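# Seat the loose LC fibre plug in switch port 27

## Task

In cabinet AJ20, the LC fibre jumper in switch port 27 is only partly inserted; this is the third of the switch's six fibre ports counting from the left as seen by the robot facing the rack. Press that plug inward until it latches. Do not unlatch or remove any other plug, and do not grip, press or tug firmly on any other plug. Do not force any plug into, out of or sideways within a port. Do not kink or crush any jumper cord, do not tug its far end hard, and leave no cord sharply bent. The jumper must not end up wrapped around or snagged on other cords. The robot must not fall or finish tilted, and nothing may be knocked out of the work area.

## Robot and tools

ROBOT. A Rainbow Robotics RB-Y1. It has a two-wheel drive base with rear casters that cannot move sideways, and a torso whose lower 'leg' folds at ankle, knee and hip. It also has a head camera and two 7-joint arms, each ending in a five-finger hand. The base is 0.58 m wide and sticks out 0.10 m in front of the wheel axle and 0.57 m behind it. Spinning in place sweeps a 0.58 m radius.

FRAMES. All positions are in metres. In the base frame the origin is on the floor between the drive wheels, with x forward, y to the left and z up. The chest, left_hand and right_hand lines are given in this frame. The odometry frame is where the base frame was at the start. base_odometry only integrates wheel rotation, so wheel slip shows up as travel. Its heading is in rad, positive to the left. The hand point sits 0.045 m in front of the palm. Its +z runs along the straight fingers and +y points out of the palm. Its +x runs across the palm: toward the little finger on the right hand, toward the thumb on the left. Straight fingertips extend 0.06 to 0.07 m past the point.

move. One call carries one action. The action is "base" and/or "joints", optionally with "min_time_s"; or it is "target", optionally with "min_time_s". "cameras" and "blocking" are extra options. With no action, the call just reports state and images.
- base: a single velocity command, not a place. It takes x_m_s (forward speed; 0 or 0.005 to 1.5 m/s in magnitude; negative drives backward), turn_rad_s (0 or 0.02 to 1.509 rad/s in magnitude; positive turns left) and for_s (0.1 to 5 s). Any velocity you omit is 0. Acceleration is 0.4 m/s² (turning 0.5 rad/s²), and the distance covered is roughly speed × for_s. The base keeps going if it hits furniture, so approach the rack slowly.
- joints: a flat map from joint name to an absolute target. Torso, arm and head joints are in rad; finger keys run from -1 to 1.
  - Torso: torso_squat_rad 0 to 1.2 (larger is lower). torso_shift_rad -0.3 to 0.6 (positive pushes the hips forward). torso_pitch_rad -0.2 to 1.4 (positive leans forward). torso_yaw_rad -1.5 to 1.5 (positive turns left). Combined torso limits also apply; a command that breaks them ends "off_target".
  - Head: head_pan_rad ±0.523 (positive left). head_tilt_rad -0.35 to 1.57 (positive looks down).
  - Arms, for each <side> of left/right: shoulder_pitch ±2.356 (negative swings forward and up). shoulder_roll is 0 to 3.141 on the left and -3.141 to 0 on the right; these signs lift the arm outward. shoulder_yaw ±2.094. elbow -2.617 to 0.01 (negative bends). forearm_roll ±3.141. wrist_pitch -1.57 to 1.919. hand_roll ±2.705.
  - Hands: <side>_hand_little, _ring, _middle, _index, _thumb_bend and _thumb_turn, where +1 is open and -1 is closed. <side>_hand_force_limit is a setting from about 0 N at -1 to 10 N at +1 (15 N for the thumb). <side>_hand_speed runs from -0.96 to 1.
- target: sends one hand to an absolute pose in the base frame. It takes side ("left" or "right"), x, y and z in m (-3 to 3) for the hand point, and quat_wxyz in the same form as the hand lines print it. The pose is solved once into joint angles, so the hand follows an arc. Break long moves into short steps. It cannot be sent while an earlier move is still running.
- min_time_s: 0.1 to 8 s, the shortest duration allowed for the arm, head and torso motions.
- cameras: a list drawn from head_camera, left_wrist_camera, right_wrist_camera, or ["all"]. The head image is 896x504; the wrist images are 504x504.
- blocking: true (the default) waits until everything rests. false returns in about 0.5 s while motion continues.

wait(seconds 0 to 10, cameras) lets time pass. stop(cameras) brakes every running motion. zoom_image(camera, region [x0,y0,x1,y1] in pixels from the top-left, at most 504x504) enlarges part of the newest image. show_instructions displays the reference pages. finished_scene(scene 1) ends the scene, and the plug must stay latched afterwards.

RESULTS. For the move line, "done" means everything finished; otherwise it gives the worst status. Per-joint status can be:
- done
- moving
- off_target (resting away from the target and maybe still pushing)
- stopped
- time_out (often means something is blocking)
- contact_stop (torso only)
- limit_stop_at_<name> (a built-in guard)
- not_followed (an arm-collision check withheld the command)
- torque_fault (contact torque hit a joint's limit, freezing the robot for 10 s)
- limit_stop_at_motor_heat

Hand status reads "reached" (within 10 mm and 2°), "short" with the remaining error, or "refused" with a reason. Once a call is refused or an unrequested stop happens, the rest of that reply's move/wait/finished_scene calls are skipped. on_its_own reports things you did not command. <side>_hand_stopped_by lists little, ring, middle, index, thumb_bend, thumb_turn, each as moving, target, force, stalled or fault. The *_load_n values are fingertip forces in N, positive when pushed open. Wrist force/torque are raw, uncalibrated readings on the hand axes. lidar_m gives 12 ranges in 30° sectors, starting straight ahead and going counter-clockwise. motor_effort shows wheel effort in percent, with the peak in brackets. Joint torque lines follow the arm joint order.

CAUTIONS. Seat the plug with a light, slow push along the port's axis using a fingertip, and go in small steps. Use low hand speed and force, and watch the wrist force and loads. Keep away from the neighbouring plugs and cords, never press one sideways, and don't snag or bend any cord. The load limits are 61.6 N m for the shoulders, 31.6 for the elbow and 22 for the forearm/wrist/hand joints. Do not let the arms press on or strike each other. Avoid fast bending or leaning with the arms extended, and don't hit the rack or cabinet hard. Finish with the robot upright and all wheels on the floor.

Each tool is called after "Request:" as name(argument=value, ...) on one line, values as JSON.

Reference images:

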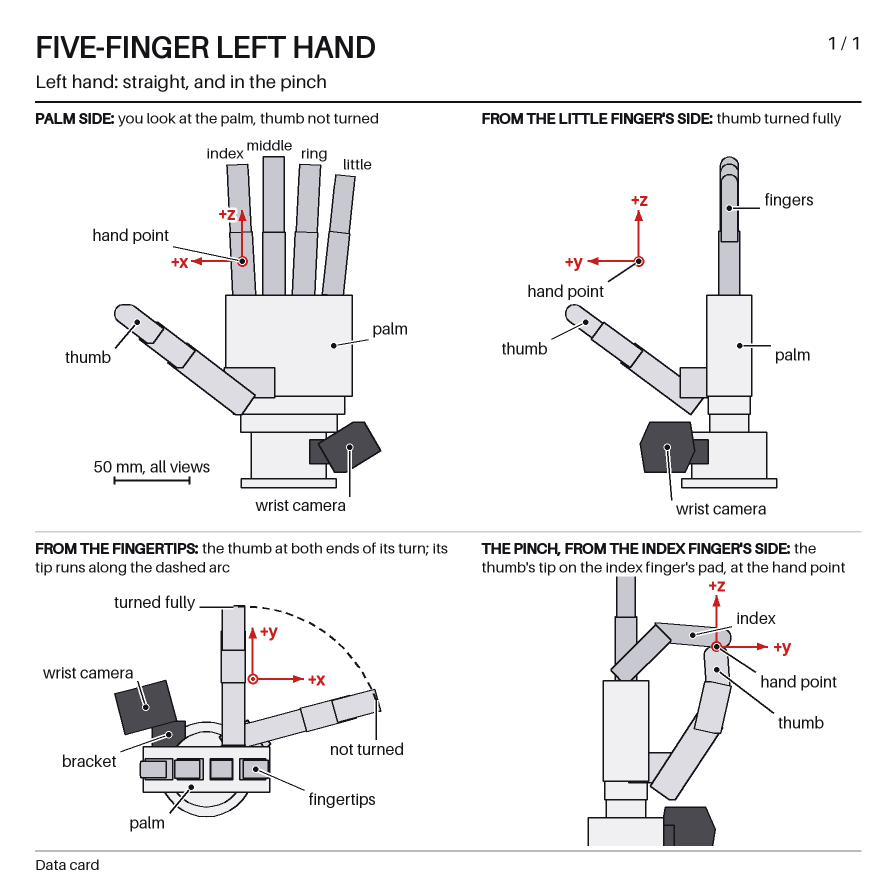

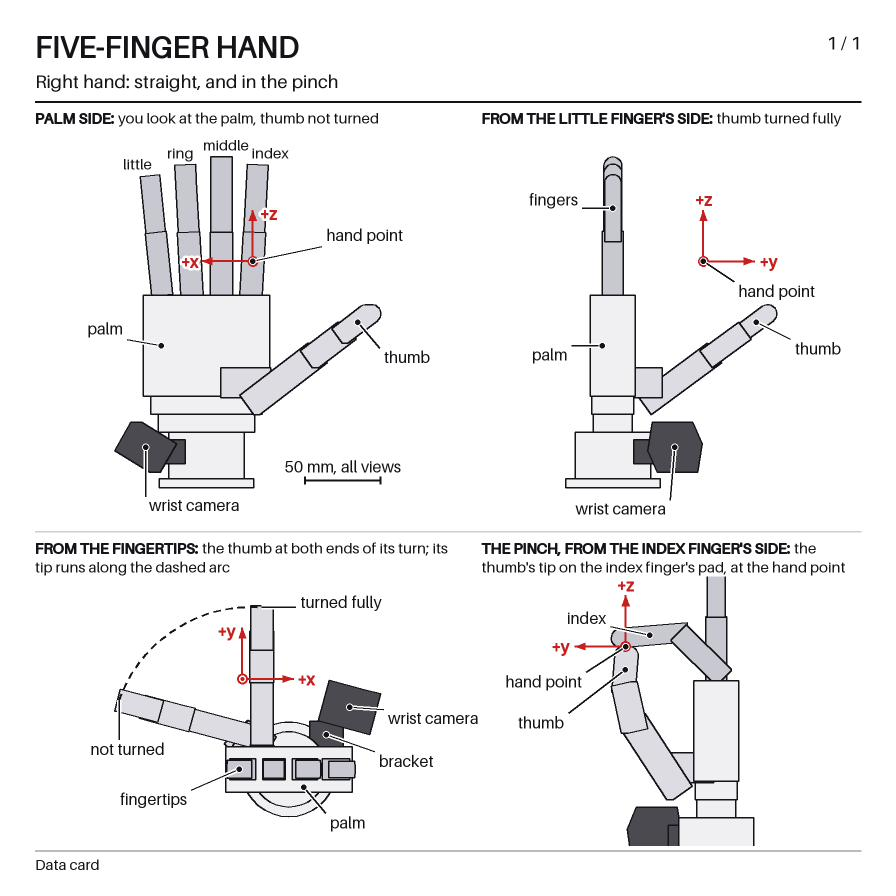

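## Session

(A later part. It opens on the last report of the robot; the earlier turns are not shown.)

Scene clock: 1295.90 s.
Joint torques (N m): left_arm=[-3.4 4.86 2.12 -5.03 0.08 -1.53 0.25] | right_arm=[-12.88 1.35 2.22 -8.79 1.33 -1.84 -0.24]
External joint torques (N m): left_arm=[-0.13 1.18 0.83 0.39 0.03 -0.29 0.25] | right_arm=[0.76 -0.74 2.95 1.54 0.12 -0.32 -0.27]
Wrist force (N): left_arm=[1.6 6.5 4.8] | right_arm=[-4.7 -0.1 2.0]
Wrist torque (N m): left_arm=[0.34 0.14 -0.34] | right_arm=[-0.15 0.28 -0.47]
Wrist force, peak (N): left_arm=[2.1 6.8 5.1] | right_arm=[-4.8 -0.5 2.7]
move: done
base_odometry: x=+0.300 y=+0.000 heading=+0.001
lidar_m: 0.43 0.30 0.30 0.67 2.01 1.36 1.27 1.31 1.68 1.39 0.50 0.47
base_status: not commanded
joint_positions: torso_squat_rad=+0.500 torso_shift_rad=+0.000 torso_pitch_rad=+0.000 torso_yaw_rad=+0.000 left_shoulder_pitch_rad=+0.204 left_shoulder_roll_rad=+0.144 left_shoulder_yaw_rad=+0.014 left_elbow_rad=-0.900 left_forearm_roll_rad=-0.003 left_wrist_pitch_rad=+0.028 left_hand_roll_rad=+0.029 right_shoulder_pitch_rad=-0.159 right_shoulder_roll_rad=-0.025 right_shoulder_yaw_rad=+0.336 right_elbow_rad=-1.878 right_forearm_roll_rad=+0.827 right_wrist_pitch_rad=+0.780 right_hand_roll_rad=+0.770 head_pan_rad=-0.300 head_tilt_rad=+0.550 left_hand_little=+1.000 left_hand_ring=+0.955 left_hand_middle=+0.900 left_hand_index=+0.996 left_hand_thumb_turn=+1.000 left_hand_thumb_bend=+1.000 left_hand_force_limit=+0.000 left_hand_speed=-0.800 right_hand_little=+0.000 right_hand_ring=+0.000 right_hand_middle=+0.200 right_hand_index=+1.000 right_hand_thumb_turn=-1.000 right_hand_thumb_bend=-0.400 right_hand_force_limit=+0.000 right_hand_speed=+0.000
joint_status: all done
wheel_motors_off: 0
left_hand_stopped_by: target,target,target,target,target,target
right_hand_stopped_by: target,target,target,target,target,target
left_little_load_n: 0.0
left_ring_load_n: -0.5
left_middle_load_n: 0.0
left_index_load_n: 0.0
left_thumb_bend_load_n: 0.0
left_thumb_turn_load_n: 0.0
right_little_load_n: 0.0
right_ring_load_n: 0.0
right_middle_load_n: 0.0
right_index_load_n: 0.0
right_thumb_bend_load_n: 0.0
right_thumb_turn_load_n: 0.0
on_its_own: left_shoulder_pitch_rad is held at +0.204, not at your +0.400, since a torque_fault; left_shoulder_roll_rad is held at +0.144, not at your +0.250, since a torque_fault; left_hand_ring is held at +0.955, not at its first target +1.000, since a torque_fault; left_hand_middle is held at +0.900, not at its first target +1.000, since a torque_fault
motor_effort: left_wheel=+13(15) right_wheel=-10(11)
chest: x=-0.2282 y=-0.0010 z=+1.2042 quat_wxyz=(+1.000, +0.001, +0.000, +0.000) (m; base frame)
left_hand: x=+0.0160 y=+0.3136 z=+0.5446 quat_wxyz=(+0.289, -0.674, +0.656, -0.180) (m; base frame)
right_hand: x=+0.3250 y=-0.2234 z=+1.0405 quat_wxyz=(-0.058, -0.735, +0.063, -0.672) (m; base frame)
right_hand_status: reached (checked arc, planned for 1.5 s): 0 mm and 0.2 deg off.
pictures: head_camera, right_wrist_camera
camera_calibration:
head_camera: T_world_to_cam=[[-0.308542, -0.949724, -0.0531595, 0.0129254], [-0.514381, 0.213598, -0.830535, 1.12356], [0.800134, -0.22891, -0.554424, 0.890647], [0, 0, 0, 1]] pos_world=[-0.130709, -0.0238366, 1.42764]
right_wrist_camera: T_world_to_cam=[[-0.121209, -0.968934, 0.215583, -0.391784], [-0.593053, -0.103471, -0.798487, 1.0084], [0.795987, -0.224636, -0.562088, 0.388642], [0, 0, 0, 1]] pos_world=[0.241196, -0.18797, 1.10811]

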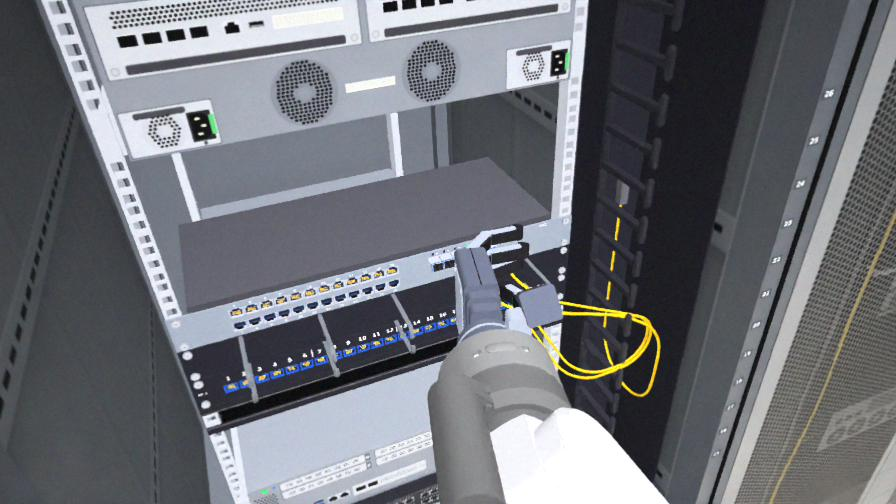

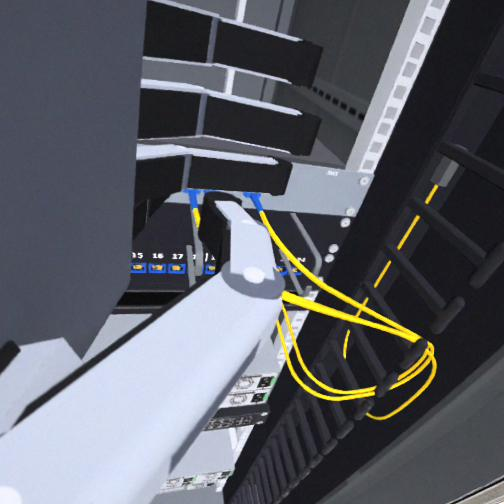

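Request:
move(target={"side":"right","x":0.26,"y":-0.24,"z":1.10,"quat_wxyz":[0.0589,0.7345,-0.0643,0.6730]}, min_time_s=1.5)

Request:
move(joints={"right_shoulder_roll_rad":-0.05,"right_shoulder_pitch_rad":-0.12,"right_shoulder_yaw_rad":0.1,"right_elbow_rad":-2.21,"right_forearm_roll_rad":3.1,"right_wrist_pitch_rad":-1.0,"right_hand_roll_rad":-0.05,"right_hand_thumb_bend":1,"right_hand_middle":1,"right_hand_ring":1,"right_hand_little":1}, min_time_s=3)

Request:
move(joints={"right_hand_thumb_turn":1})

Request:
move(target={"side":"right","x":0.32,"y":-0.175,"z":1.125,"quat_wxyz":[0.370,0.550,0.608,0.436]}, min_time_s=2, cameras=["head_camera"])

Request:
zoom_image(camera="head_camera", region=[440, 235, 500, 295])

Scene clock: 1470.50 s.
Joint torques (N m): left_arm=[-3.57 5.32 2.09 -5 -0.04 -1.37 0.28] | right_arm=[-9.63 1.35 2.14 -8.12 0.72 -1.8 0.25]
External joint torques (N m): left_arm=[-0.3 1.64 0.8 0.42 -0.08 -0.14 0.28] | right_arm=[0.85 -0.5 2.85 1.13 -0.37 0.05 0.21]
Wrist force (N): left_arm=[1.8 6.3 4.9] | right_arm=[-4.8 0.0 2.0]
Wrist torque (N m): left_arm=[0.26 0.09 -0.26] | right_arm=[-0.08 0.31 -0.30]
Wrist force, peak (N): left_arm=[1.7 6.6 5.3] | right_arm=[-5.0 -0.2 2.1]
move: done
base_odometry: x=+0.300 y=+0.000 heading=+0.001
lidar_m: 0.43 0.31 0.30 0.67 2.01 1.36 1.28 1.31 1.68 1.40 0.50 0.46
base_status: not commanded
joint_positions: torso_squat_rad=+0.500 torso_shift_rad=+0.000 torso_pitch_rad=+0.000 torso_yaw_rad=+0.000 left_shoulder_pitch_rad=+0.204 left_shoulder_roll_rad=+0.144 left_shoulder_yaw_rad=+0.014 left_elbow_rad=-0.900 left_forearm_roll_rad=-0.003 left_wrist_pitch_rad=+0.028 left_hand_roll_rad=+0.029 right_shoulder_pitch_rad=-0.035 right_shoulder_roll_rad=-0.059 right_shoulder_yaw_rad=+0.390 right_elbow_rad=-2.284 right_forearm_roll_rad=+0.694 right_wrist_pitch_rad=+0.992 right_hand_roll_rad=+1.011 head_pan_rad=-0.300 head_tilt_rad=+0.550 left_hand_little=+1.000 left_hand_ring=+0.955 left_hand_middle=+0.900 left_hand_index=+0.996 left_hand_thumb_turn=+1.000 left_hand_thumb_bend=+1.000 left_hand_force_limit=+0.000 left_hand_speed=-0.800 right_hand_little=+0.000 right_hand_ring=+0.000 right_hand_middle=+0.200 right_hand_index=+1.000 right_hand_thumb_turn=-1.000 right_hand_thumb_bend=-0.400 right_hand_force_limit=+0.000 right_hand_speed=+0.000
joint_status: all done
wheel_motors_off: 0
left_hand_stopped_by: target,target,target,target,target,target
right_hand_stopped_by: target,target,target,target,target,target
left_little_load_n: 0.0
left_ring_load_n: 0.0
left_middle_load_n: 0.0
left_index_load_n: 0.0
left_thumb_bend_load_n: 0.0
left_thumb_turn_load_n: 0.0
right_little_load_n: 0.0
right_ring_load_n: 0.0
right_middle_load_n: 0.0
right_index_load_n: 0.0
right_thumb_bend_load_n: 0.0
right_thumb_turn_load_n: 0.0
on_its_own: left_shoulder_pitch_rad is held at +0.204, not at your +0.400, since a torque_fault; left_shoulder_roll_rad is held at +0.144, not at your +0.250, since a torque_fault; left_hand_ring is held at +0.955, not at its first target +1.000, since a torque_fault; left_hand_middle is held at +0.900, not at its first target +1.000, since a torque_fault
motor_effort: left_wheel=+14(14) right_wheel=-10(11)
chest: x=-0.2282 y=-0.0010 z=+1.2042 quat_wxyz=(+1.000, +0.001, +0.000, +0.000) (m; base frame)
left_hand: x=+0.0160 y=+0.3136 z=+0.5446 quat_wxyz=(+0.289, -0.674, +0.656, -0.180) (m; base frame)
right_hand: x=+0.2602 y=-0.2398 z=+1.1001 quat_wxyz=(-0.059, -0.734, +0.064, -0.674) (m; base frame)
right_hand_status: reached (checked arc, planned for 1.5 s): 0 mm and 0.1 deg off.
pictures: none

Scene clock: 1473.80 s.
Joint torques (N m): left_arm=[-3.61 4.76 2.45 -5.03 0.05 -1.41 0.16] | right_arm=[-14.6 1.52 -0.07 -8.17 0.19 1.99 -0.09]
External joint torques (N m): left_arm=[-0.34 1.08 1.16 0.39 0 -0.17 0.16] | right_arm=[-2.19 1.14 0.66 1.32 0.29 -0.12 -0.08]
Wrist force (N): left_arm=[1.2 5.8 5.0] | right_arm=[0.6 -5.7 2.2]
Wrist torque (N m): left_arm=[0.17 0.21 -0.31] | right_arm=[-0.45 -0.07 -0.36]
Wrist force, peak (N): left_arm=[1.9 6.7 5.1] | right_arm=[0.6 -6.0 2.1]
move: done
base_odometry: x=+0.300 y=+0.000 heading=+0.001
lidar_m: 0.43 0.31 0.30 0.67 2.00 1.36 1.28 1.31 1.68 1.39 0.50 0.47
base_status: not commanded
joint_positions: torso_squat_rad=+0.500 torso_shift_rad=+0.000 torso_pitch_rad=+0.000 torso_yaw_rad=+0.000 left_shoulder_pitch_rad=+0.204 left_shoulder_roll_rad=+0.144 left_shoulder_yaw_rad=+0.014 left_elbow_rad=-0.900 left_forearm_roll_rad=-0.003 left_wrist_pitch_rad=+0.028 left_hand_roll_rad=+0.029 right_shoulder_pitch_rad=-0.120 right_shoulder_roll_rad=-0.050 right_shoulder_yaw_rad=+0.100 right_elbow_rad=-2.210 right_forearm_roll_rad=+3.100 right_wrist_pitch_rad=-1.000 right_hand_roll_rad=-0.050 head_pan_rad=-0.300 head_tilt_rad=+0.550 left_hand_little=+1.000 left_hand_ring=+0.955 left_hand_middle=+0.900 left_hand_index=+0.996 left_hand_thumb_turn=+1.000 left_hand_thumb_bend=+1.000 left_hand_force_limit=+0.000 left_hand_speed=-0.800 right_hand_little=+1.000 right_hand_ring=+1.000 right_hand_middle=+1.000 right_hand_index=+1.000 right_hand_thumb_turn=-1.000 right_hand_thumb_bend=+1.000 right_hand_force_limit=+0.000 right_hand_speed=+0.000
joint_status: all done
wheel_motors_off: 0
left_hand_stopped_by: target,target,target,target,target,target
right_hand_stopped_by: target,target,target,target,target,target
left_little_load_n: 0.0
left_ring_load_n: 0.0
left_middle_load_n: 0.0
left_index_load_n: 0.0
left_thumb_bend_load_n: 0.0
left_thumb_turn_load_n: 0.0
right_little_load_n: 0.0
right_ring_load_n: 0.0
right_middle_load_n: -0.5
right_index_load_n: 0.0
right_thumb_bend_load_n: 0.0
right_thumb_turn_load_n: 0.0
on_its_own: left_shoulder_pitch_rad is held at +0.204, not at your +0.400, since a torque_fault; left_shoulder_roll_rad is held at +0.144, not at your +0.250, since a torque_fault; left_hand_ring is held at +0.955, not at its first target +1.000, since a torque_fault; left_hand_middle is held at +0.900, not at its first target +1.000, since a torque_fault
motor_effort: left_wheel=+14(15) right_wheel=-10(11)
chest: x=-0.2282 y=-0.0010 z=+1.2042 quat_wxyz=(+1.000, +0.001, +0.000, +0.000) (m; base frame)
left_hand: x=+0.0160 y=+0.3136 z=+0.5446 quat_wxyz=(+0.289, -0.674, +0.656, -0.180) (m; base frame)
right_hand: x=+0.3241 y=-0.1800 z=+1.1523 quat_wxyz=(-0.394, -0.520, -0.596, -0.468) (m; base frame)
pictures: none

Scene clock: 1475.33 s.
Joint torques (N m): left_arm=[-3.33 4.84 2.55 -5.03 -0.03 -1.46 0.32] | right_arm=[-14.15 2.32 -0.19 -7.76 0.01 1.97 -0.17]
External joint torques (N m): left_arm=[-0.06 1.16 1.26 0.39 -0.07 -0.22 0.32] | right_arm=[-1.74 1.95 0.53 1.73 0.1 -0.14 -0.17]
Wrist force (N): left_arm=[1.3 6.2 4.7] | right_arm=[0.5 -5.7 2.3]
Wrist torque (N m): left_arm=[0.27 0.16 -0.31] | right_arm=[-0.44 -0.05 -0.35]
Wrist force, peak (N): left_arm=[1.6 6.6 5.1] | right_arm=[0.5 -5.9 2.1]
move: done
base_odometry: x=+0.300 y=+0.000 heading=+0.001
lidar_m: 0.43 0.31 0.30 0.67 2.00 1.36 1.28 1.31 1.68 1.39 0.50 0.46
base_status: not commanded
joint_positions: torso_squat_rad=+0.500 torso_shift_rad=+0.000 torso_pitch_rad=+0.000 torso_yaw_rad=+0.000 left_shoulder_pitch_rad=+0.204 left_shoulder_roll_rad=+0.144 left_shoulder_yaw_rad=+0.014 left_elbow_rad=-0.900 left_forearm_roll_rad=-0.003 left_wrist_pitch_rad=+0.028 left_hand_roll_rad=+0.029 right_shoulder_pitch_rad=-0.120 right_shoulder_roll_rad=-0.050 right_shoulder_yaw_rad=+0.100 right_elbow_rad=-2.210 right_forearm_roll_rad=+3.100 right_wrist_pitch_rad=-1.000 right_hand_roll_rad=-0.050 head_pan_rad=-0.300 head_tilt_rad=+0.550 left_hand_little=+1.000 left_hand_ring=+0.955 left_hand_middle=+0.900 left_hand_index=+0.996 left_hand_thumb_turn=+1.000 left_hand_thumb_bend=+1.000 left_hand_force_limit=+0.000 left_hand_speed=-0.800 right_hand_little=+1.000 right_hand_ring=+1.000 right_hand_middle=+1.000 right_hand_index=+1.000 right_hand_thumb_turn=+1.000 right_hand_thumb_bend=+1.000 right_hand_force_limit=+0.000 right_hand_speed=+0.000
joint_status: all done
wheel_motors_off: 0
left_hand_stopped_by: target,target,target,target,target,target
right_hand_stopped_by: target,target,target,target,target,target
left_little_load_n: 0.0
left_ring_load_n: 0.0
left_middle_load_n: 0.0
left_index_load_n: 0.0
left_thumb_bend_load_n: 0.0
left_thumb_turn_load_n: 0.0
right_little_load_n: 0.0
right_ring_load_n: 0.0
right_middle_load_n: 0.0
right_index_load_n: 0.0
right_thumb_bend_load_n: 0.0
right_thumb_turn_load_n: 0.0
on_its_own: left_shoulder_pitch_rad is held at +0.204, not at your +0.400, since a torque_fault; left_shoulder_roll_rad is held at +0.144, not at your +0.250, since a torque_fault; left_hand_ring is held at +0.955, not at its first target +1.000, since a torque_fault; left_hand_middle is held at +0.900, not at its first target +1.000, since a torque_fault
motor_effort: left_wheel=+13(14) right_wheel=-9(11)
chest: x=-0.2282 y=-0.0010 z=+1.2042 quat_wxyz=(+1.000, +0.001, +0.000, +0.000) (m; base frame)
left_hand: x=+0.0160 y=+0.3136 z=+0.5446 quat_wxyz=(+0.289, -0.674, +0.656, -0.180) (m; base frame)
right_hand: x=+0.3241 y=-0.1800 z=+1.1523 quat_wxyz=(-0.394, -0.520, -0.596, -0.468) (m; base frame)
pictures: none

Scene clock: 1477.67 s.
Joint torques (N m): left_arm=[-3.56 5 1.84 -4.9 0.04 -1.53 0.2] | right_arm=[-10.63 2.75 2.53 -8.3 0.32 1.54 -0.16]
External joint torques (N m): left_arm=[-0.29 1.32 0.55 0.52 -0.01 -0.29 0.2] | right_arm=[1.57 1.57 2.71 1.13 0.44 -0.5 -0.16]
Wrist force (N): left_arm=[1.6 5.9 4.9] | right_arm=[0.4 -5.6 2.9]
Wrist torque (N m): left_arm=[0.23 0.15 -0.28] | right_arm=[-0.50 -0.04 -0.35]
Wrist force, peak (N): left_arm=[1.2 7.0 5.1] | right_arm=[0.6 -5.7 2.8]
move: done
base_odometry: x=+0.300 y=+0.000 heading=+0.001
lidar_m: 0.43 0.31 0.30 0.68 2.01 1.36 1.28 1.30 1.69 1.39 0.50 0.47
base_status: not commanded
joint_positions: torso_squat_rad=+0.500 torso_shift_rad=+0.000 torso_pitch_rad=+0.000 torso_yaw_rad=+0.000 left_shoulder_pitch_rad=+0.204 left_shoulder_roll_rad=+0.144 left_shoulder_yaw_rad=+0.014 left_elbow_rad=-0.900 left_forearm_roll_rad=-0.003 left_wrist_pitch_rad=+0.028 left_hand_roll_rad=+0.029 right_shoulder_pitch_rad=-0.113 right_shoulder_roll_rad=-0.003 right_shoulder_yaw_rad=+0.112 right_elbow_rad=-2.216 right_forearm_roll_rad=+3.141 right_wrist_pitch_rad=-1.098 right_hand_roll_rad=-0.050 head_pan_rad=-0.300 head_tilt_rad=+0.550 left_hand_little=+1.000 left_hand_ring=+0.955 left_hand_middle=+0.900 left_hand_index=+0.996 left_hand_thumb_turn=+1.000 left_hand_thumb_bend=+1.000 left_hand_force_limit=+0.000 left_hand_speed=-0.800 right_hand_little=+1.000 right_hand_ring=+1.000 right_hand_middle=+1.000 right_hand_index=+1.000 right_hand_thumb_turn=+1.000 right_hand_thumb_bend=+1.000 right_hand_force_limit=+0.000 right_hand_speed=+0.000
joint_status: all done
wheel_motors_off: 0
left_hand_stopped_by: target,target,target,target,target,target
right_hand_stopped_by: target,target,target,target,target,target
left_little_load_n: 0.0
left_ring_load_n: 0.0
left_middle_load_n: 0.0
left_index_load_n: 0.0
left_thumb_bend_load_n: 0.0
left_thumb_turn_load_n: 0.0
right_little_load_n: 0.0
right_ring_load_n: 0.0
right_middle_load_n: 0.0
right_index_load_n: 0.0
right_thumb_bend_load_n: -0.5
right_thumb_turn_load_n: 0.0
on_its_own: left_shoulder_pitch_rad is held at +0.204, not at your +0.400, since a torque_fault; left_shoulder_roll_rad is held at +0.144, not at your +0.250, since a torque_fault; left_hand_ring is held at +0.955, not at its first target +1.000, since a torque_fault; left_hand_middle is held at +0.900, not at its first target +1.000, since a torque_fault
motor_effort: left_wheel=+14(14) right_wheel=-9(11)
chest: x=-0.2282 y=-0.0010 z=+1.2042 quat_wxyz=(+1.000, +0.001, +0.000, +0.000) (m; base frame)
left_hand: x=+0.0160 y=+0.3136 z=+0.5446 quat_wxyz=(+0.289, -0.674, +0.656, -0.180) (m; base frame)
right_hand: x=+0.3194 y=-0.1752 z=+1.1260 quat_wxyz=(-0.368, -0.546, -0.610, -0.441) (m; base frame)
right_hand_status: reached (checked arc, planned for 2.0 s): 1 mm and 0.8 deg off.
pictures: head_camera
camera_calibration:
head_camera: T_world_to_cam=[[-0.308542, -0.949724, -0.0531595, 0.0129254], [-0.514381, 0.213598, -0.830535, 1.12356], [0.800134, -0.22891, -0.554424, 0.890647], [0, 0, 0, 1]] pos_world=[-0.130709, -0.0238366, 1.42764]

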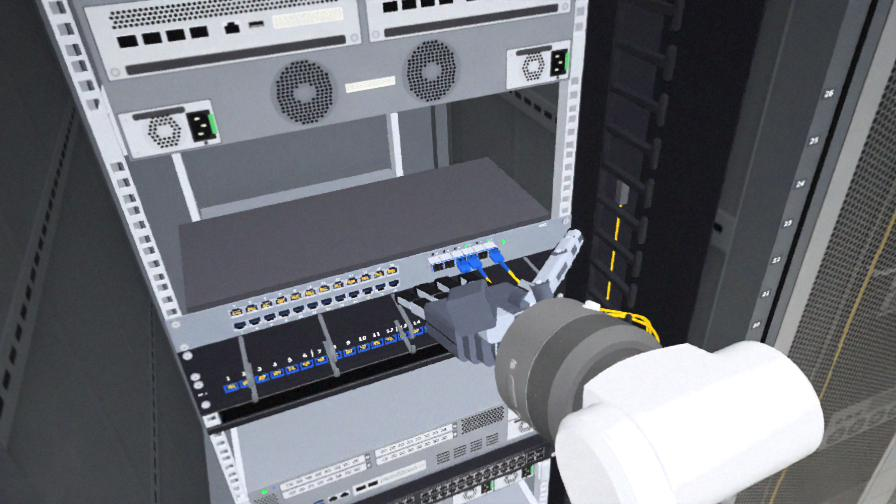

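Scaled by 8.400 from the camera's 896x504 image, which has a finer 1280x720 frame.

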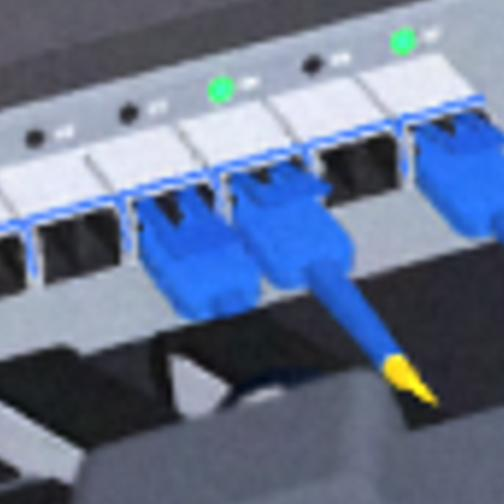

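Request:
move(target={"side":"right","x":0.365,"y":-0.1935,"z":1.105,"quat_wxyz":[0.370,0.550,0.608,0.436]}, min_time_s=0.8)

Request:
move(target={"side":"right","x":0.384,"y":-0.1935,"z":1.0912,"quat_wxyz":[0.370,0.550,0.608,0.436]}, min_time_s=0.8)

Request:
move(target={"side":"right","x":0.3895,"y":-0.1935,"z":1.0900,"quat_wxyz":[0.370,0.550,0.608,0.436]}, min_time_s=0.8)

Request:
move(target={"side":"right","x":0.392,"y":-0.1935,"z":1.089,"quat_wxyz":[0.370,0.550,0.608,0.436]}, min_time_s=0.8)

Request:
move(target={"side":"right","x":0.3935,"y":-0.1935,"z":1.0882,"quat_wxyz":[0.370,0.550,0.608,0.436]}, min_time_s=0.6)

Scene clock: 1492.23 s.
Joint torques (N m): left_arm=[-3.41 4.87 2.27 -5.08 -0.03 -1.42 0.32] | right_arm=[-14.94 -0.68 -0.31 -8.23 -0.26 1.93 0.06]
External joint torques (N m): left_arm=[-0.13 1.19 0.99 0.34 -0.08 -0.18 0.32] | right_arm=[-0.33 -0.23 0.43 1.74 -0.11 -0.12 0.06]
Wrist force (N): left_arm=[1.4 6.2 4.7] | right_arm=[0.4 -5.3 2.6]
Wrist torque (N m): left_arm=[0.28 0.16 -0.29] | right_arm=[-0.43 -0.07 -0.19]
Wrist force, peak (N): left_arm=[1.7 6.8 5.1] | right_arm=[0.7 -6.2 3.1]
move: done
base_odometry: x=+0.300 y=+0.000 heading=+0.001
lidar_m: 0.43 0.31 0.30 0.66 2.01 1.37 1.27 1.31 1.68 1.40 0.49 0.47
base_status: not commanded
joint_positions: torso_squat_rad=+0.500 torso_shift_rad=+0.000 torso_pitch_rad=+0.000 torso_yaw_rad=+0.000 left_shoulder_pitch_rad=+0.204 left_shoulder_roll_rad=+0.144 left_shoulder_yaw_rad=+0.014 left_elbow_rad=-0.900 left_forearm_roll_rad=-0.003 left_wrist_pitch_rad=+0.028 left_hand_roll_rad=+0.029 right_shoulder_pitch_rad=-0.219 right_shoulder_roll_rad=-0.047 right_shoulder_yaw_rad=+0.037 right_elbow_rad=-1.993 right_forearm_roll_rad=+3.082 right_wrist_pitch_rad=-0.977 right_hand_roll_rad=-0.044 head_pan_rad=-0.300 head_tilt_rad=+0.550 left_hand_little=+1.000 left_hand_ring=+0.955 left_hand_middle=+0.900 left_hand_index=+0.996 left_hand_thumb_turn=+1.000 left_hand_thumb_bend=+1.000 left_hand_force_limit=+0.000 left_hand_speed=-0.800 right_hand_little=+1.000 right_hand_ring=+1.000 right_hand_middle=+1.000 right_hand_index=+1.000 right_hand_thumb_turn=+1.000 right_hand_thumb_bend=+1.000 right_hand_force_limit=+0.000 right_hand_speed=+0.000
joint_status: all done
wheel_motors_off: 0
left_hand_stopped_by: target,target,target,target,target,target
right_hand_stopped_by: target,target,target,target,target,target
left_little_load_n: 0.0
left_ring_load_n: 0.0
left_middle_load_n: 0.0
left_index_load_n: 0.0
left_thumb_bend_load_n: 0.0
left_thumb_turn_load_n: 0.0
right_little_load_n: 0.0
right_ring_load_n: 0.0
right_middle_load_n: 0.0
right_index_load_n: 0.0
right_thumb_bend_load_n: 0.5
right_thumb_turn_load_n: 0.0
on_its_own: left_shoulder_pitch_rad is held at +0.204, not at your +0.400, since a torque_fault; left_shoulder_roll_rad is held at +0.144, not at your +0.250, since a torque_fault; left_hand_ring is held at +0.955, not at its first target +1.000, since a torque_fault; left_hand_middle is held at +0.900, not at its first target +1.000, since a torque_fault
motor_effort: left_wheel=+13(14) right_wheel=-10(11)
chest: x=-0.2282 y=-0.0010 z=+1.2042 quat_wxyz=(+1.000, +0.001, +0.000, +0.000) (m; base frame)
left_hand: x=+0.0160 y=+0.3136 z=+0.5446 quat_wxyz=(+0.289, -0.674, +0.656, -0.180) (m; base frame)
right_hand: x=+0.3650 y=-0.1934 z=+1.1051 quat_wxyz=(-0.370, -0.550, -0.608, -0.436) (m; base frame)
right_hand_status: reached (checked arc, planned for 0.8 s): 0 mm and 0.0 deg off.
pictures: none

Scene clock: 1493.37 s.
Joint torques (N m): left_arm=[-3.77 4.91 2.26 -4.97 0 -1.37 0.33] | right_arm=[-15.64 -1.21 -0.74 -8.06 -0.13 1.29 0]
External joint torques (N m): left_arm=[-0.5 1.23 0.97 0.45 -0.05 -0.13 0.34] | right_arm=[-0.07 -0.44 0.09 2.18 0.03 -0.75 0]
Wrist force (N): left_arm=[1.8 6.1 5.0] | right_arm=[0.7 -4.7 2.5]
Wrist torque (N m): left_arm=[0.25 0.07 -0.27] | right_arm=[-0.52 -0.07 -0.20]
Wrist force, peak (N): left_arm=[1.6 6.6 5.3] | right_arm=[0.7 -5.8 2.8]
move: done
base_odometry: x=+0.300 y=+0.000 heading=+0.001
lidar_m: 0.43 0.31 0.30 0.68 2.01 1.37 1.28 1.31 1.68 1.40 0.50 0.46
base_status: not commanded
joint_positions: torso_squat_rad=+0.500 torso_shift_rad=+0.000 torso_pitch_rad=+0.000 torso_yaw_rad=+0.000 left_shoulder_pitch_rad=+0.204 left_shoulder_roll_rad=+0.144 left_shoulder_yaw_rad=+0.014 left_elbow_rad=-0.900 left_forearm_roll_rad=-0.003 left_wrist_pitch_rad=+0.028 left_hand_roll_rad=+0.029 right_shoulder_pitch_rad=-0.260 right_shoulder_roll_rad=-0.052 right_shoulder_yaw_rad=+0.026 right_elbow_rad=-1.879 right_forearm_roll_rad=+3.076 right_wrist_pitch_rad=-0.902 right_hand_roll_rad=-0.042 head_pan_rad=-0.300 head_tilt_rad=+0.550 left_hand_little=+1.000 left_hand_ring=+0.955 left_hand_middle=+0.900 left_hand_index=+0.996 left_hand_thumb_turn=+1.000 left_hand_thumb_bend=+1.000 left_hand_force_limit=+0.000 left_hand_speed=-0.800 right_hand_little=+1.000 right_hand_ring=+1.000 right_hand_middle=+1.000 right_hand_index=+1.000 right_hand_thumb_turn=+1.000 right_hand_thumb_bend=+1.000 right_hand_force_limit=+0.000 right_hand_speed=+0.000
joint_status: all done
wheel_motors_off: 0
left_hand_stopped_by: target,target,target,target,target,target
right_hand_stopped_by: target,target,target,target,target,target
left_little_load_n: 0.0
left_ring_load_n: 0.0
left_middle_load_n: 0.0
left_index_load_n: 0.0
left_thumb_bend_load_n: 0.0
left_thumb_turn_load_n: 0.0
right_little_load_n: 0.0
right_ring_load_n: 0.0
right_middle_load_n: 0.0
right_index_load_n: -1.0
right_thumb_bend_load_n: 0.0
right_thumb_turn_load_n: 0.0
on_its_own: left_shoulder_pitch_rad is held at +0.204, not at your +0.400, since a torque_fault; left_shoulder_roll_rad is held at +0.144, not at your +0.250, since a torque_fault; left_hand_ring is held at +0.955, not at its first target +1.000, since a torque_fault; left_hand_middle is held at +0.900, not at its first target +1.000, since a torque_fault
motor_effort: left_wheel=+14(14) right_wheel=-10(11)
chest: x=-0.2282 y=-0.0010 z=+1.2042 quat_wxyz=(+1.000, +0.001, +0.000, +0.000) (m; base frame)
left_hand: x=+0.0160 y=+0.3136 z=+0.5446 quat_wxyz=(+0.289, -0.674, +0.656, -0.180) (m; base frame)
right_hand: x=+0.3839 y=-0.1932 z=+1.0917 quat_wxyz=(-0.370, -0.550, -0.608, -0.436) (m; base frame)
right_hand_status: reached (checked arc, planned for 0.8 s): 1 mm and 0.0 deg off.
pictures: none

Scene clock: 1494.50 s.
Joint torques (N m): left_arm=[-3.13 4.88 2.44 -4.83 0.04 -1.38 0.38] | right_arm=[-15.69 -1.75 -0.7 -6.13 -0.31 0.81 -0.13]
External joint torques (N m): left_arm=[0.15 1.2 1.15 0.59 -0.01 -0.15 0.38] | right_arm=[0.19 -0.85 0.17 4.15 -0.16 -1.23 -0.13]
Wrist force (N): left_arm=[1.7 5.7 4.8] | right_arm=[1.6 -2.3 -0.4]
Wrist torque (N m): left_arm=[0.15 0.12 -0.29] | right_arm=[-0.50 -0.07 -0.26]
Wrist force, peak (N): left_arm=[1.4 6.7 5.1] | right_arm=[0.5 -5.8 2.9]
move: done
base_odometry: x=+0.300 y=+0.000 heading=+0.001
lidar_m: 0.43 0.31 0.29 0.67 2.01 1.37 1.28 1.31 1.68 1.39 0.50 0.46
base_status: not commanded
joint_positions: torso_squat_rad=+0.500 torso_shift_rad=+0.000 torso_pitch_rad=+0.000 torso_yaw_rad=+0.000 left_shoulder_pitch_rad=+0.204 left_shoulder_roll_rad=+0.144 left_shoulder_yaw_rad=+0.014 left_elbow_rad=-0.900 left_forearm_roll_rad=-0.003 left_wrist_pitch_rad=+0.028 left_hand_roll_rad=+0.029 right_shoulder_pitch_rad=-0.276 right_shoulder_roll_rad=-0.054 right_shoulder_yaw_rad=+0.022 right_elbow_rad=-1.852 right_forearm_roll_rad=+3.074 right_wrist_pitch_rad=-0.890 right_hand_roll_rad=-0.042 head_pan_rad=-0.300 head_tilt_rad=+0.550 left_hand_little=+1.000 left_hand_ring=+0.955 left_hand_middle=+0.900 left_hand_index=+0.996 left_hand_thumb_turn=+1.000 left_hand_thumb_bend=+1.000 left_hand_force_limit=+0.000 left_hand_speed=-0.800 right_hand_little=+1.000 right_hand_ring=+1.000 right_hand_middle=+1.000 right_hand_index=+0.999 right_hand_thumb_turn=+1.000 right_hand_thumb_bend=+1.000 right_hand_force_limit=+0.000 right_hand_speed=+0.000
joint_status: all done
wheel_motors_off: 0
left_hand_stopped_by: target,target,target,target,target,target
right_hand_stopped_by: target,target,target,target,target,target
left_little_load_n: 0.0
left_ring_load_n: 0.0
left_middle_load_n: 0.0
left_index_load_n: 0.0
left_thumb_bend_load_n: 0.0
left_thumb_turn_load_n: -0.5
right_little_load_n: 0.0
right_ring_load_n: 0.0
right_middle_load_n: 0.0
right_index_load_n: -3.5
right_thumb_bend_load_n: 0.0
right_thumb_turn_load_n: 0.0
on_its_own: left_shoulder_pitch_rad is held at +0.204, not at your +0.400, since a torque_fault; left_shoulder_roll_rad is held at +0.144, not at your +0.250, since a torque_fault; left_hand_ring is held at +0.955, not at its first target +1.000, since a torque_fault; left_hand_middle is held at +0.900, not at its first target +1.000, since a torque_fault
motor_effort: left_wheel=+13(14) right_wheel=-11(11)
chest: x=-0.2282 y=-0.0010 z=+1.2042 quat_wxyz=(+1.000, +0.001, +0.000, +0.000) (m; base frame)
left_hand: x=+0.0160 y=+0.3136 z=+0.5446 quat_wxyz=(+0.289, -0.674, +0.656, -0.180) (m; base frame)
right_hand: x=+0.3893 y=-0.1932 z=+1.0909 quat_wxyz=(-0.370, -0.550, -0.608, -0.437) (m; base frame)
right_hand_status: reached (checked arc, planned for 0.8 s): 1 mm and 0.1 deg off.
pictures: none

Scene clock: 1495.63 s.
Joint torques (N m): left_arm=[-3.81 5 2.07 -5.09 0.14 -1.42 0.22] | right_arm=[-14.21 -1.3 -1.37 -4.51 -0.53 0.22 -0.1]
External joint torques (N m): left_arm=[-0.53 1.32 0.78 0.33 0.09 -0.19 0.22] | right_arm=[1.82 -0.33 -0.49 5.79 -0.37 -1.82 -0.11]
Wrist force (N): left_arm=[1.3 5.4 4.5] | right_arm=[1.6 -0.4 -5.9]
Wrist torque (N m): left_arm=[0.16 0.17 -0.26] | right_arm=[-0.23 -0.08 -0.26]
Wrist force, peak (N): left_arm=[1.4 6.4 5.3] | right_arm=[1.9 0.5 -10.1]
move: done
base_odometry: x=+0.300 y=+0.000 heading=+0.001
lidar_m: 0.43 0.31 0.30 0.67 2.01 1.37 1.28 1.30 1.68 1.40 0.48 0.47
base_status: not commanded
joint_positions: torso_squat_rad=+0.500 torso_shift_rad=+0.000 torso_pitch_rad=+0.000 torso_yaw_rad=+0.000 left_shoulder_pitch_rad=+0.204 left_shoulder_roll_rad=+0.144 left_shoulder_yaw_rad=+0.014 left_elbow_rad=-0.900 left_forearm_roll_rad=-0.003 left_wrist_pitch_rad=+0.028 left_hand_roll_rad=+0.029 right_shoulder_pitch_rad=-0.284 right_shoulder_roll_rad=-0.055 right_shoulder_yaw_rad=+0.020 right_elbow_rad=-1.838 right_forearm_roll_rad=+3.073 right_wrist_pitch_rad=-0.882 right_hand_roll_rad=-0.042 head_pan_rad=-0.300 head_tilt_rad=+0.550 left_hand_little=+1.000 left_hand_ring=+0.955 left_hand_middle=+0.900 left_hand_index=+0.996 left_hand_thumb_turn=+1.000 left_hand_thumb_bend=+1.000 left_hand_force_limit=+0.000 left_hand_speed=-0.800 right_hand_little=+1.000 right_hand_ring=+1.000 right_hand_middle=+1.000 right_hand_index=+0.999 right_hand_thumb_turn=+1.000 right_hand_thumb_bend=+1.000 right_hand_force_limit=+0.000 right_hand_speed=+0.000
joint_status: all done
wheel_motors_off: 0
left_hand_stopped_by: target,target,target,target,target,target
right_hand_stopped_by: target,target,target,target,target,target
left_little_load_n: 0.0
left_ring_load_n: 0.0
left_middle_load_n: 0.0
left_index_load_n: 0.0
left_thumb_bend_load_n: 0.0
left_thumb_turn_load_n: 0.0
right_little_load_n: 0.0
right_ring_load_n: 0.0
right_middle_load_n: 0.0
right_index_load_n: -5.5
right_thumb_bend_load_n: 0.0
right_thumb_turn_load_n: 0.0
on_its_own: left_shoulder_pitch_rad is held at +0.204, not at your +0.400, since a torque_fault; left_shoulder_roll_rad is held at +0.144, not at your +0.250, since a torque_fault; left_hand_ring is held at +0.955, not at its first target +1.000, since a torque_fault; left_hand_middle is held at +0.900, not at its first target +1.000, since a torque_fault
motor_effort: left_wheel=+14(14) right_wheel=-10(11)
chest: x=-0.2282 y=-0.0010 z=+1.2042 quat_wxyz=(+1.000, +0.001, +0.000, +0.000) (m; base frame)
left_hand: x=+0.0160 y=+0.3136 z=+0.5446 quat_wxyz=(+0.289, -0.674, +0.656, -0.180) (m; base frame)
right_hand: x=+0.3919 y=-0.1931 z=+1.0902 quat_wxyz=(-0.371, -0.550, -0.608, -0.437) (m; base frame)
right_hand_status: reached (checked arc, planned for 0.8 s): 1 mm and 0.1 deg off.
pictures: none

Scene clock: 1496.57 s.
Joint torques (N m): left_arm=[-3.57 4.86 2.15 -5.03 0.04 -1.36 0.27] | right_arm=[-14.4 -1.56 -0.57 -2.41 -0.48 0.06 0.05]
External joint torques (N m): left_arm=[-0.29 1.18 0.87 0.39 -0.01 -0.13 0.27] | right_arm=[1.73 -0.56 0.32 7.91 -0.32 -1.98 0.05]
Wrist force (N): left_arm=[1.9 5.9 4.5] | right_arm=[2.6 0.4 -15.4]
Wrist torque (N m): left_arm=[0.22 0.07 -0.26] | right_arm=[0.27 -0.11 -0.20]
Wrist force, peak (N): left_arm=[1.8 6.9 5.0] | right_arm=[2.3 1.0 -16.3]
move: done
base_odometry: x=+0.300 y=+0.000 heading=+0.001
lidar_m: 0.43 0.31 0.30 0.67 2.01 1.36 1.27 1.31 1.68 1.40 0.50 0.46
base_status: not commanded
joint_positions: torso_squat_rad=+0.500 torso_shift_rad=+0.000 torso_pitch_rad=-0.001 torso_yaw_rad=+0.000 left_shoulder_pitch_rad=+0.204 left_shoulder_roll_rad=+0.144 left_shoulder_yaw_rad=+0.014 left_elbow_rad=-0.900 left_forearm_roll_rad=-0.003 left_wrist_pitch_rad=+0.028 left_hand_roll_rad=+0.029 right_shoulder_pitch_rad=-0.288 right_shoulder_roll_rad=-0.055 right_shoulder_yaw_rad=+0.019 right_elbow_rad=-1.829 right_forearm_roll_rad=+3.072 right_wrist_pitch_rad=-0.877 right_hand_roll_rad=-0.042 head_pan_rad=-0.300 head_tilt_rad=+0.550 left_hand_little=+1.000 left_hand_ring=+0.955 left_hand_middle=+0.900 left_hand_index=+0.996 left_hand_thumb_turn=+1.000 left_hand_thumb_bend=+1.000 left_hand_force_limit=+0.000 left_hand_speed=-0.800 right_hand_little=+1.000 right_hand_ring=+1.000 right_hand_middle=+1.000 right_hand_index=+0.999 right_hand_thumb_turn=+1.000 right_hand_thumb_bend=+1.000 right_hand_force_limit=+0.000 right_hand_speed=+0.000
joint_status: all done
wheel_motors_off: 0
left_hand_stopped_by: target,target,target,target,target,target
right_hand_stopped_by: target,target,target,target,target,target
left_little_load_n: 0.0
left_ring_load_n: 0.0
left_middle_load_n: 0.0
left_index_load_n: 0.0
left_thumb_bend_load_n: 0.0
left_thumb_turn_load_n: 0.0
right_little_load_n: 0.0
right_ring_load_n: 0.0
right_middle_load_n: 0.0
right_index_load_n: -6.0
right_thumb_bend_load_n: 0.0
right_thumb_turn_load_n: 0.0
on_its_own: left_shoulder_pitch_rad is held at +0.204, not at your +0.400, since a torque_fault; left_shoulder_roll_rad is held at +0.144, not at your +0.250, since a torque_fault; left_hand_ring is held at +0.955, not at its first target +1.000, since a torque_fault; left_hand_middle is held at +0.900, not at its first target +1.000, since a torque_fault
motor_effort: left_wheel=+14(14) right_wheel=-10(11)
chest: x=-0.2283 y=-0.0010 z=+1.2042 quat_wxyz=(+1.000, +0.001, +0.000, +0.000) (m; base frame)
left_hand: x=+0.0160 y=+0.3136 z=+0.5446 quat_wxyz=(+0.289, -0.674, +0.656, -0.180) (m; base frame)
right_hand: x=+0.3934 y=-0.1931 z=+1.0898 quat_wxyz=(-0.371, -0.549, -0.608, -0.437) (m; base frame)
right_hand_status: reached (checked arc, planned for 0.6 s): 2 mm and 0.2 deg off.
pictures: none

Request:
move(target={"side":"right","x":0.395,"y":-0.1935,"z":1.0875,"quat_wxyz":[0.370,0.550,0.608,0.436]}, min_time_s=0.6, cameras=["head_camera"])

Request:
zoom_image(camera="head_camera", region=[440, 235, 500, 295])

Scene clock: 1504.37 s.
Joint torques (N m): left_arm=[-3.78 5.1 2.08 -5.02 0.06 -1.31 0.1] | right_arm=[-11.11 -1.28 -0.78 -1 -0.75 -1.37 -0.23]
External joint torques (N m): left_arm=[-0.5 1.42 0.79 0.4 0.02 -0.07 0.1] | right_arm=[5.12 -0.24 0.12 9.33 -0.59 -3.42 -0.24]
Wrist force (N): left_arm=[1.2 6.0 4.9] | right_arm=[2.1 4.7 -11.8]
Wrist torque (N m): left_arm=[0.21 0.20 -0.28] | right_arm=[-0.15 -0.09 -0.25]
Wrist force, peak (N): left_arm=[1.7 6.7 5.4] | right_arm=[2.6 0.3 -15.7]
move: done
base_odometry: x=+0.300 y=+0.000 heading=+0.001
lidar_m: 0.43 0.31 0.30 0.67 2.01 1.37 1.27 1.31 1.68 1.41 0.50 0.46
base_status: not commanded
joint_positions: torso_squat_rad=+0.500 torso_shift_rad=+0.000 torso_pitch_rad=-0.001 torso_yaw_rad=+0.000 left_shoulder_pitch_rad=+0.204 left_shoulder_roll_rad=+0.144 left_shoulder_yaw_rad=+0.014 left_elbow_rad=-0.900 left_forearm_roll_rad=-0.003 left_wrist_pitch_rad=+0.028 left_hand_roll_rad=+0.029 right_shoulder_pitch_rad=-0.293 right_shoulder_roll_rad=-0.056 right_shoulder_yaw_rad=+0.018 right_elbow_rad=-1.820 right_forearm_roll_rad=+3.071 right_wrist_pitch_rad=-0.872 right_hand_roll_rad=-0.042 head_pan_rad=-0.300 head_tilt_rad=+0.550 left_hand_little=+1.000 left_hand_ring=+0.955 left_hand_middle=+0.900 left_hand_index=+0.996 left_hand_thumb_turn=+1.000 left_hand_thumb_bend=+1.000 left_hand_force_limit=+0.000 left_hand_speed=-0.800 right_hand_little=+1.000 right_hand_ring=+1.000 right_hand_middle=+1.000 right_hand_index=+0.999 right_hand_thumb_turn=+1.000 right_hand_thumb_bend=+1.000 right_hand_force_limit=+0.000 right_hand_speed=+0.000
joint_status: all done
wheel_motors_off: 0
left_hand_stopped_by: target,target,target,target,target,target
right_hand_stopped_by: target,target,target,target,target,target
left_little_load_n: 0.0
left_ring_load_n: 0.0
left_middle_load_n: 0.0
left_index_load_n: 0.0
left_thumb_bend_load_n: 0.0
left_thumb_turn_load_n: 0.0
right_little_load_n: 0.5
right_ring_load_n: 0.0
right_middle_load_n: 0.0
right_index_load_n: -11.0
right_thumb_bend_load_n: 0.0
right_thumb_turn_load_n: 0.0
on_its_own: left_shoulder_pitch_rad is held at +0.204, not at your +0.400, since a torque_fault; left_shoulder_roll_rad is held at +0.144, not at your +0.250, since a torque_fault; left_hand_ring is held at +0.955, not at its first target +1.000, since a torque_fault; left_hand_middle is held at +0.900, not at its first target +1.000, since a torque_fault
motor_effort: left_wheel=+14(14) right_wheel=-10(11)
chest: x=-0.2284 y=-0.0010 z=+1.2042 quat_wxyz=(+1.000, +0.001, +0.000, +0.000) (m; base frame)
left_hand: x=+0.0160 y=+0.3136 z=+0.5446 quat_wxyz=(+0.289, -0.674, +0.656, -0.181) (m; base frame)
right_hand: x=+0.3951 y=-0.1930 z=+1.0897 quat_wxyz=(-0.371, -0.549, -0.608, -0.438) (m; base frame)
right_hand_status: reached (checked arc, planned for 0.6 s): 2 mm and 0.3 deg off.
pictures: head_camera
camera_calibration:
head_camera: T_world_to_cam=[[-0.308529, -0.949722, -0.0532709, 0.0129984], [-0.514139, 0.213618, -0.830679, 1.12373], [0.800294, -0.2289, -0.554197, 0.890641], [0, 0, 0, 1]] pos_world=[-0.13101, -0.0238367, 1.42774]

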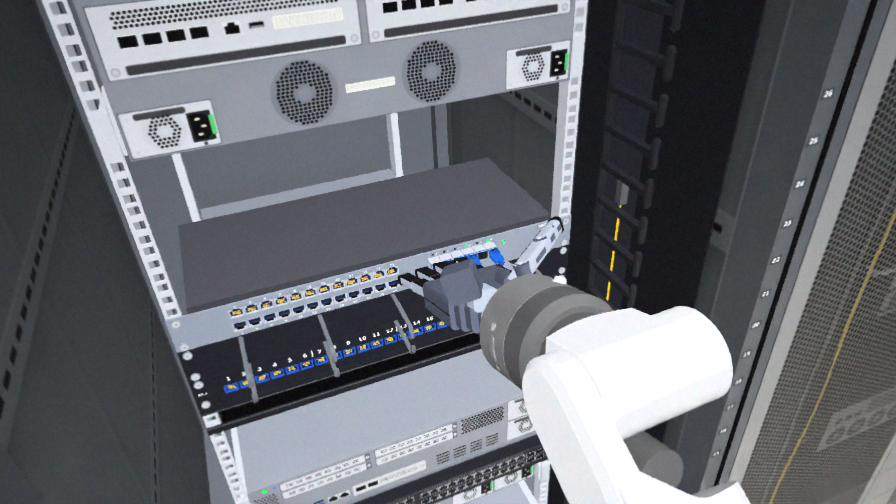

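Scaled by 8.400 from the camera's 896x504 image, which has a finer 1280x720 frame.

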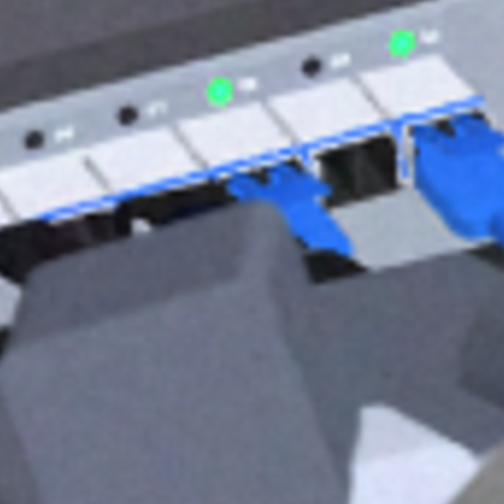

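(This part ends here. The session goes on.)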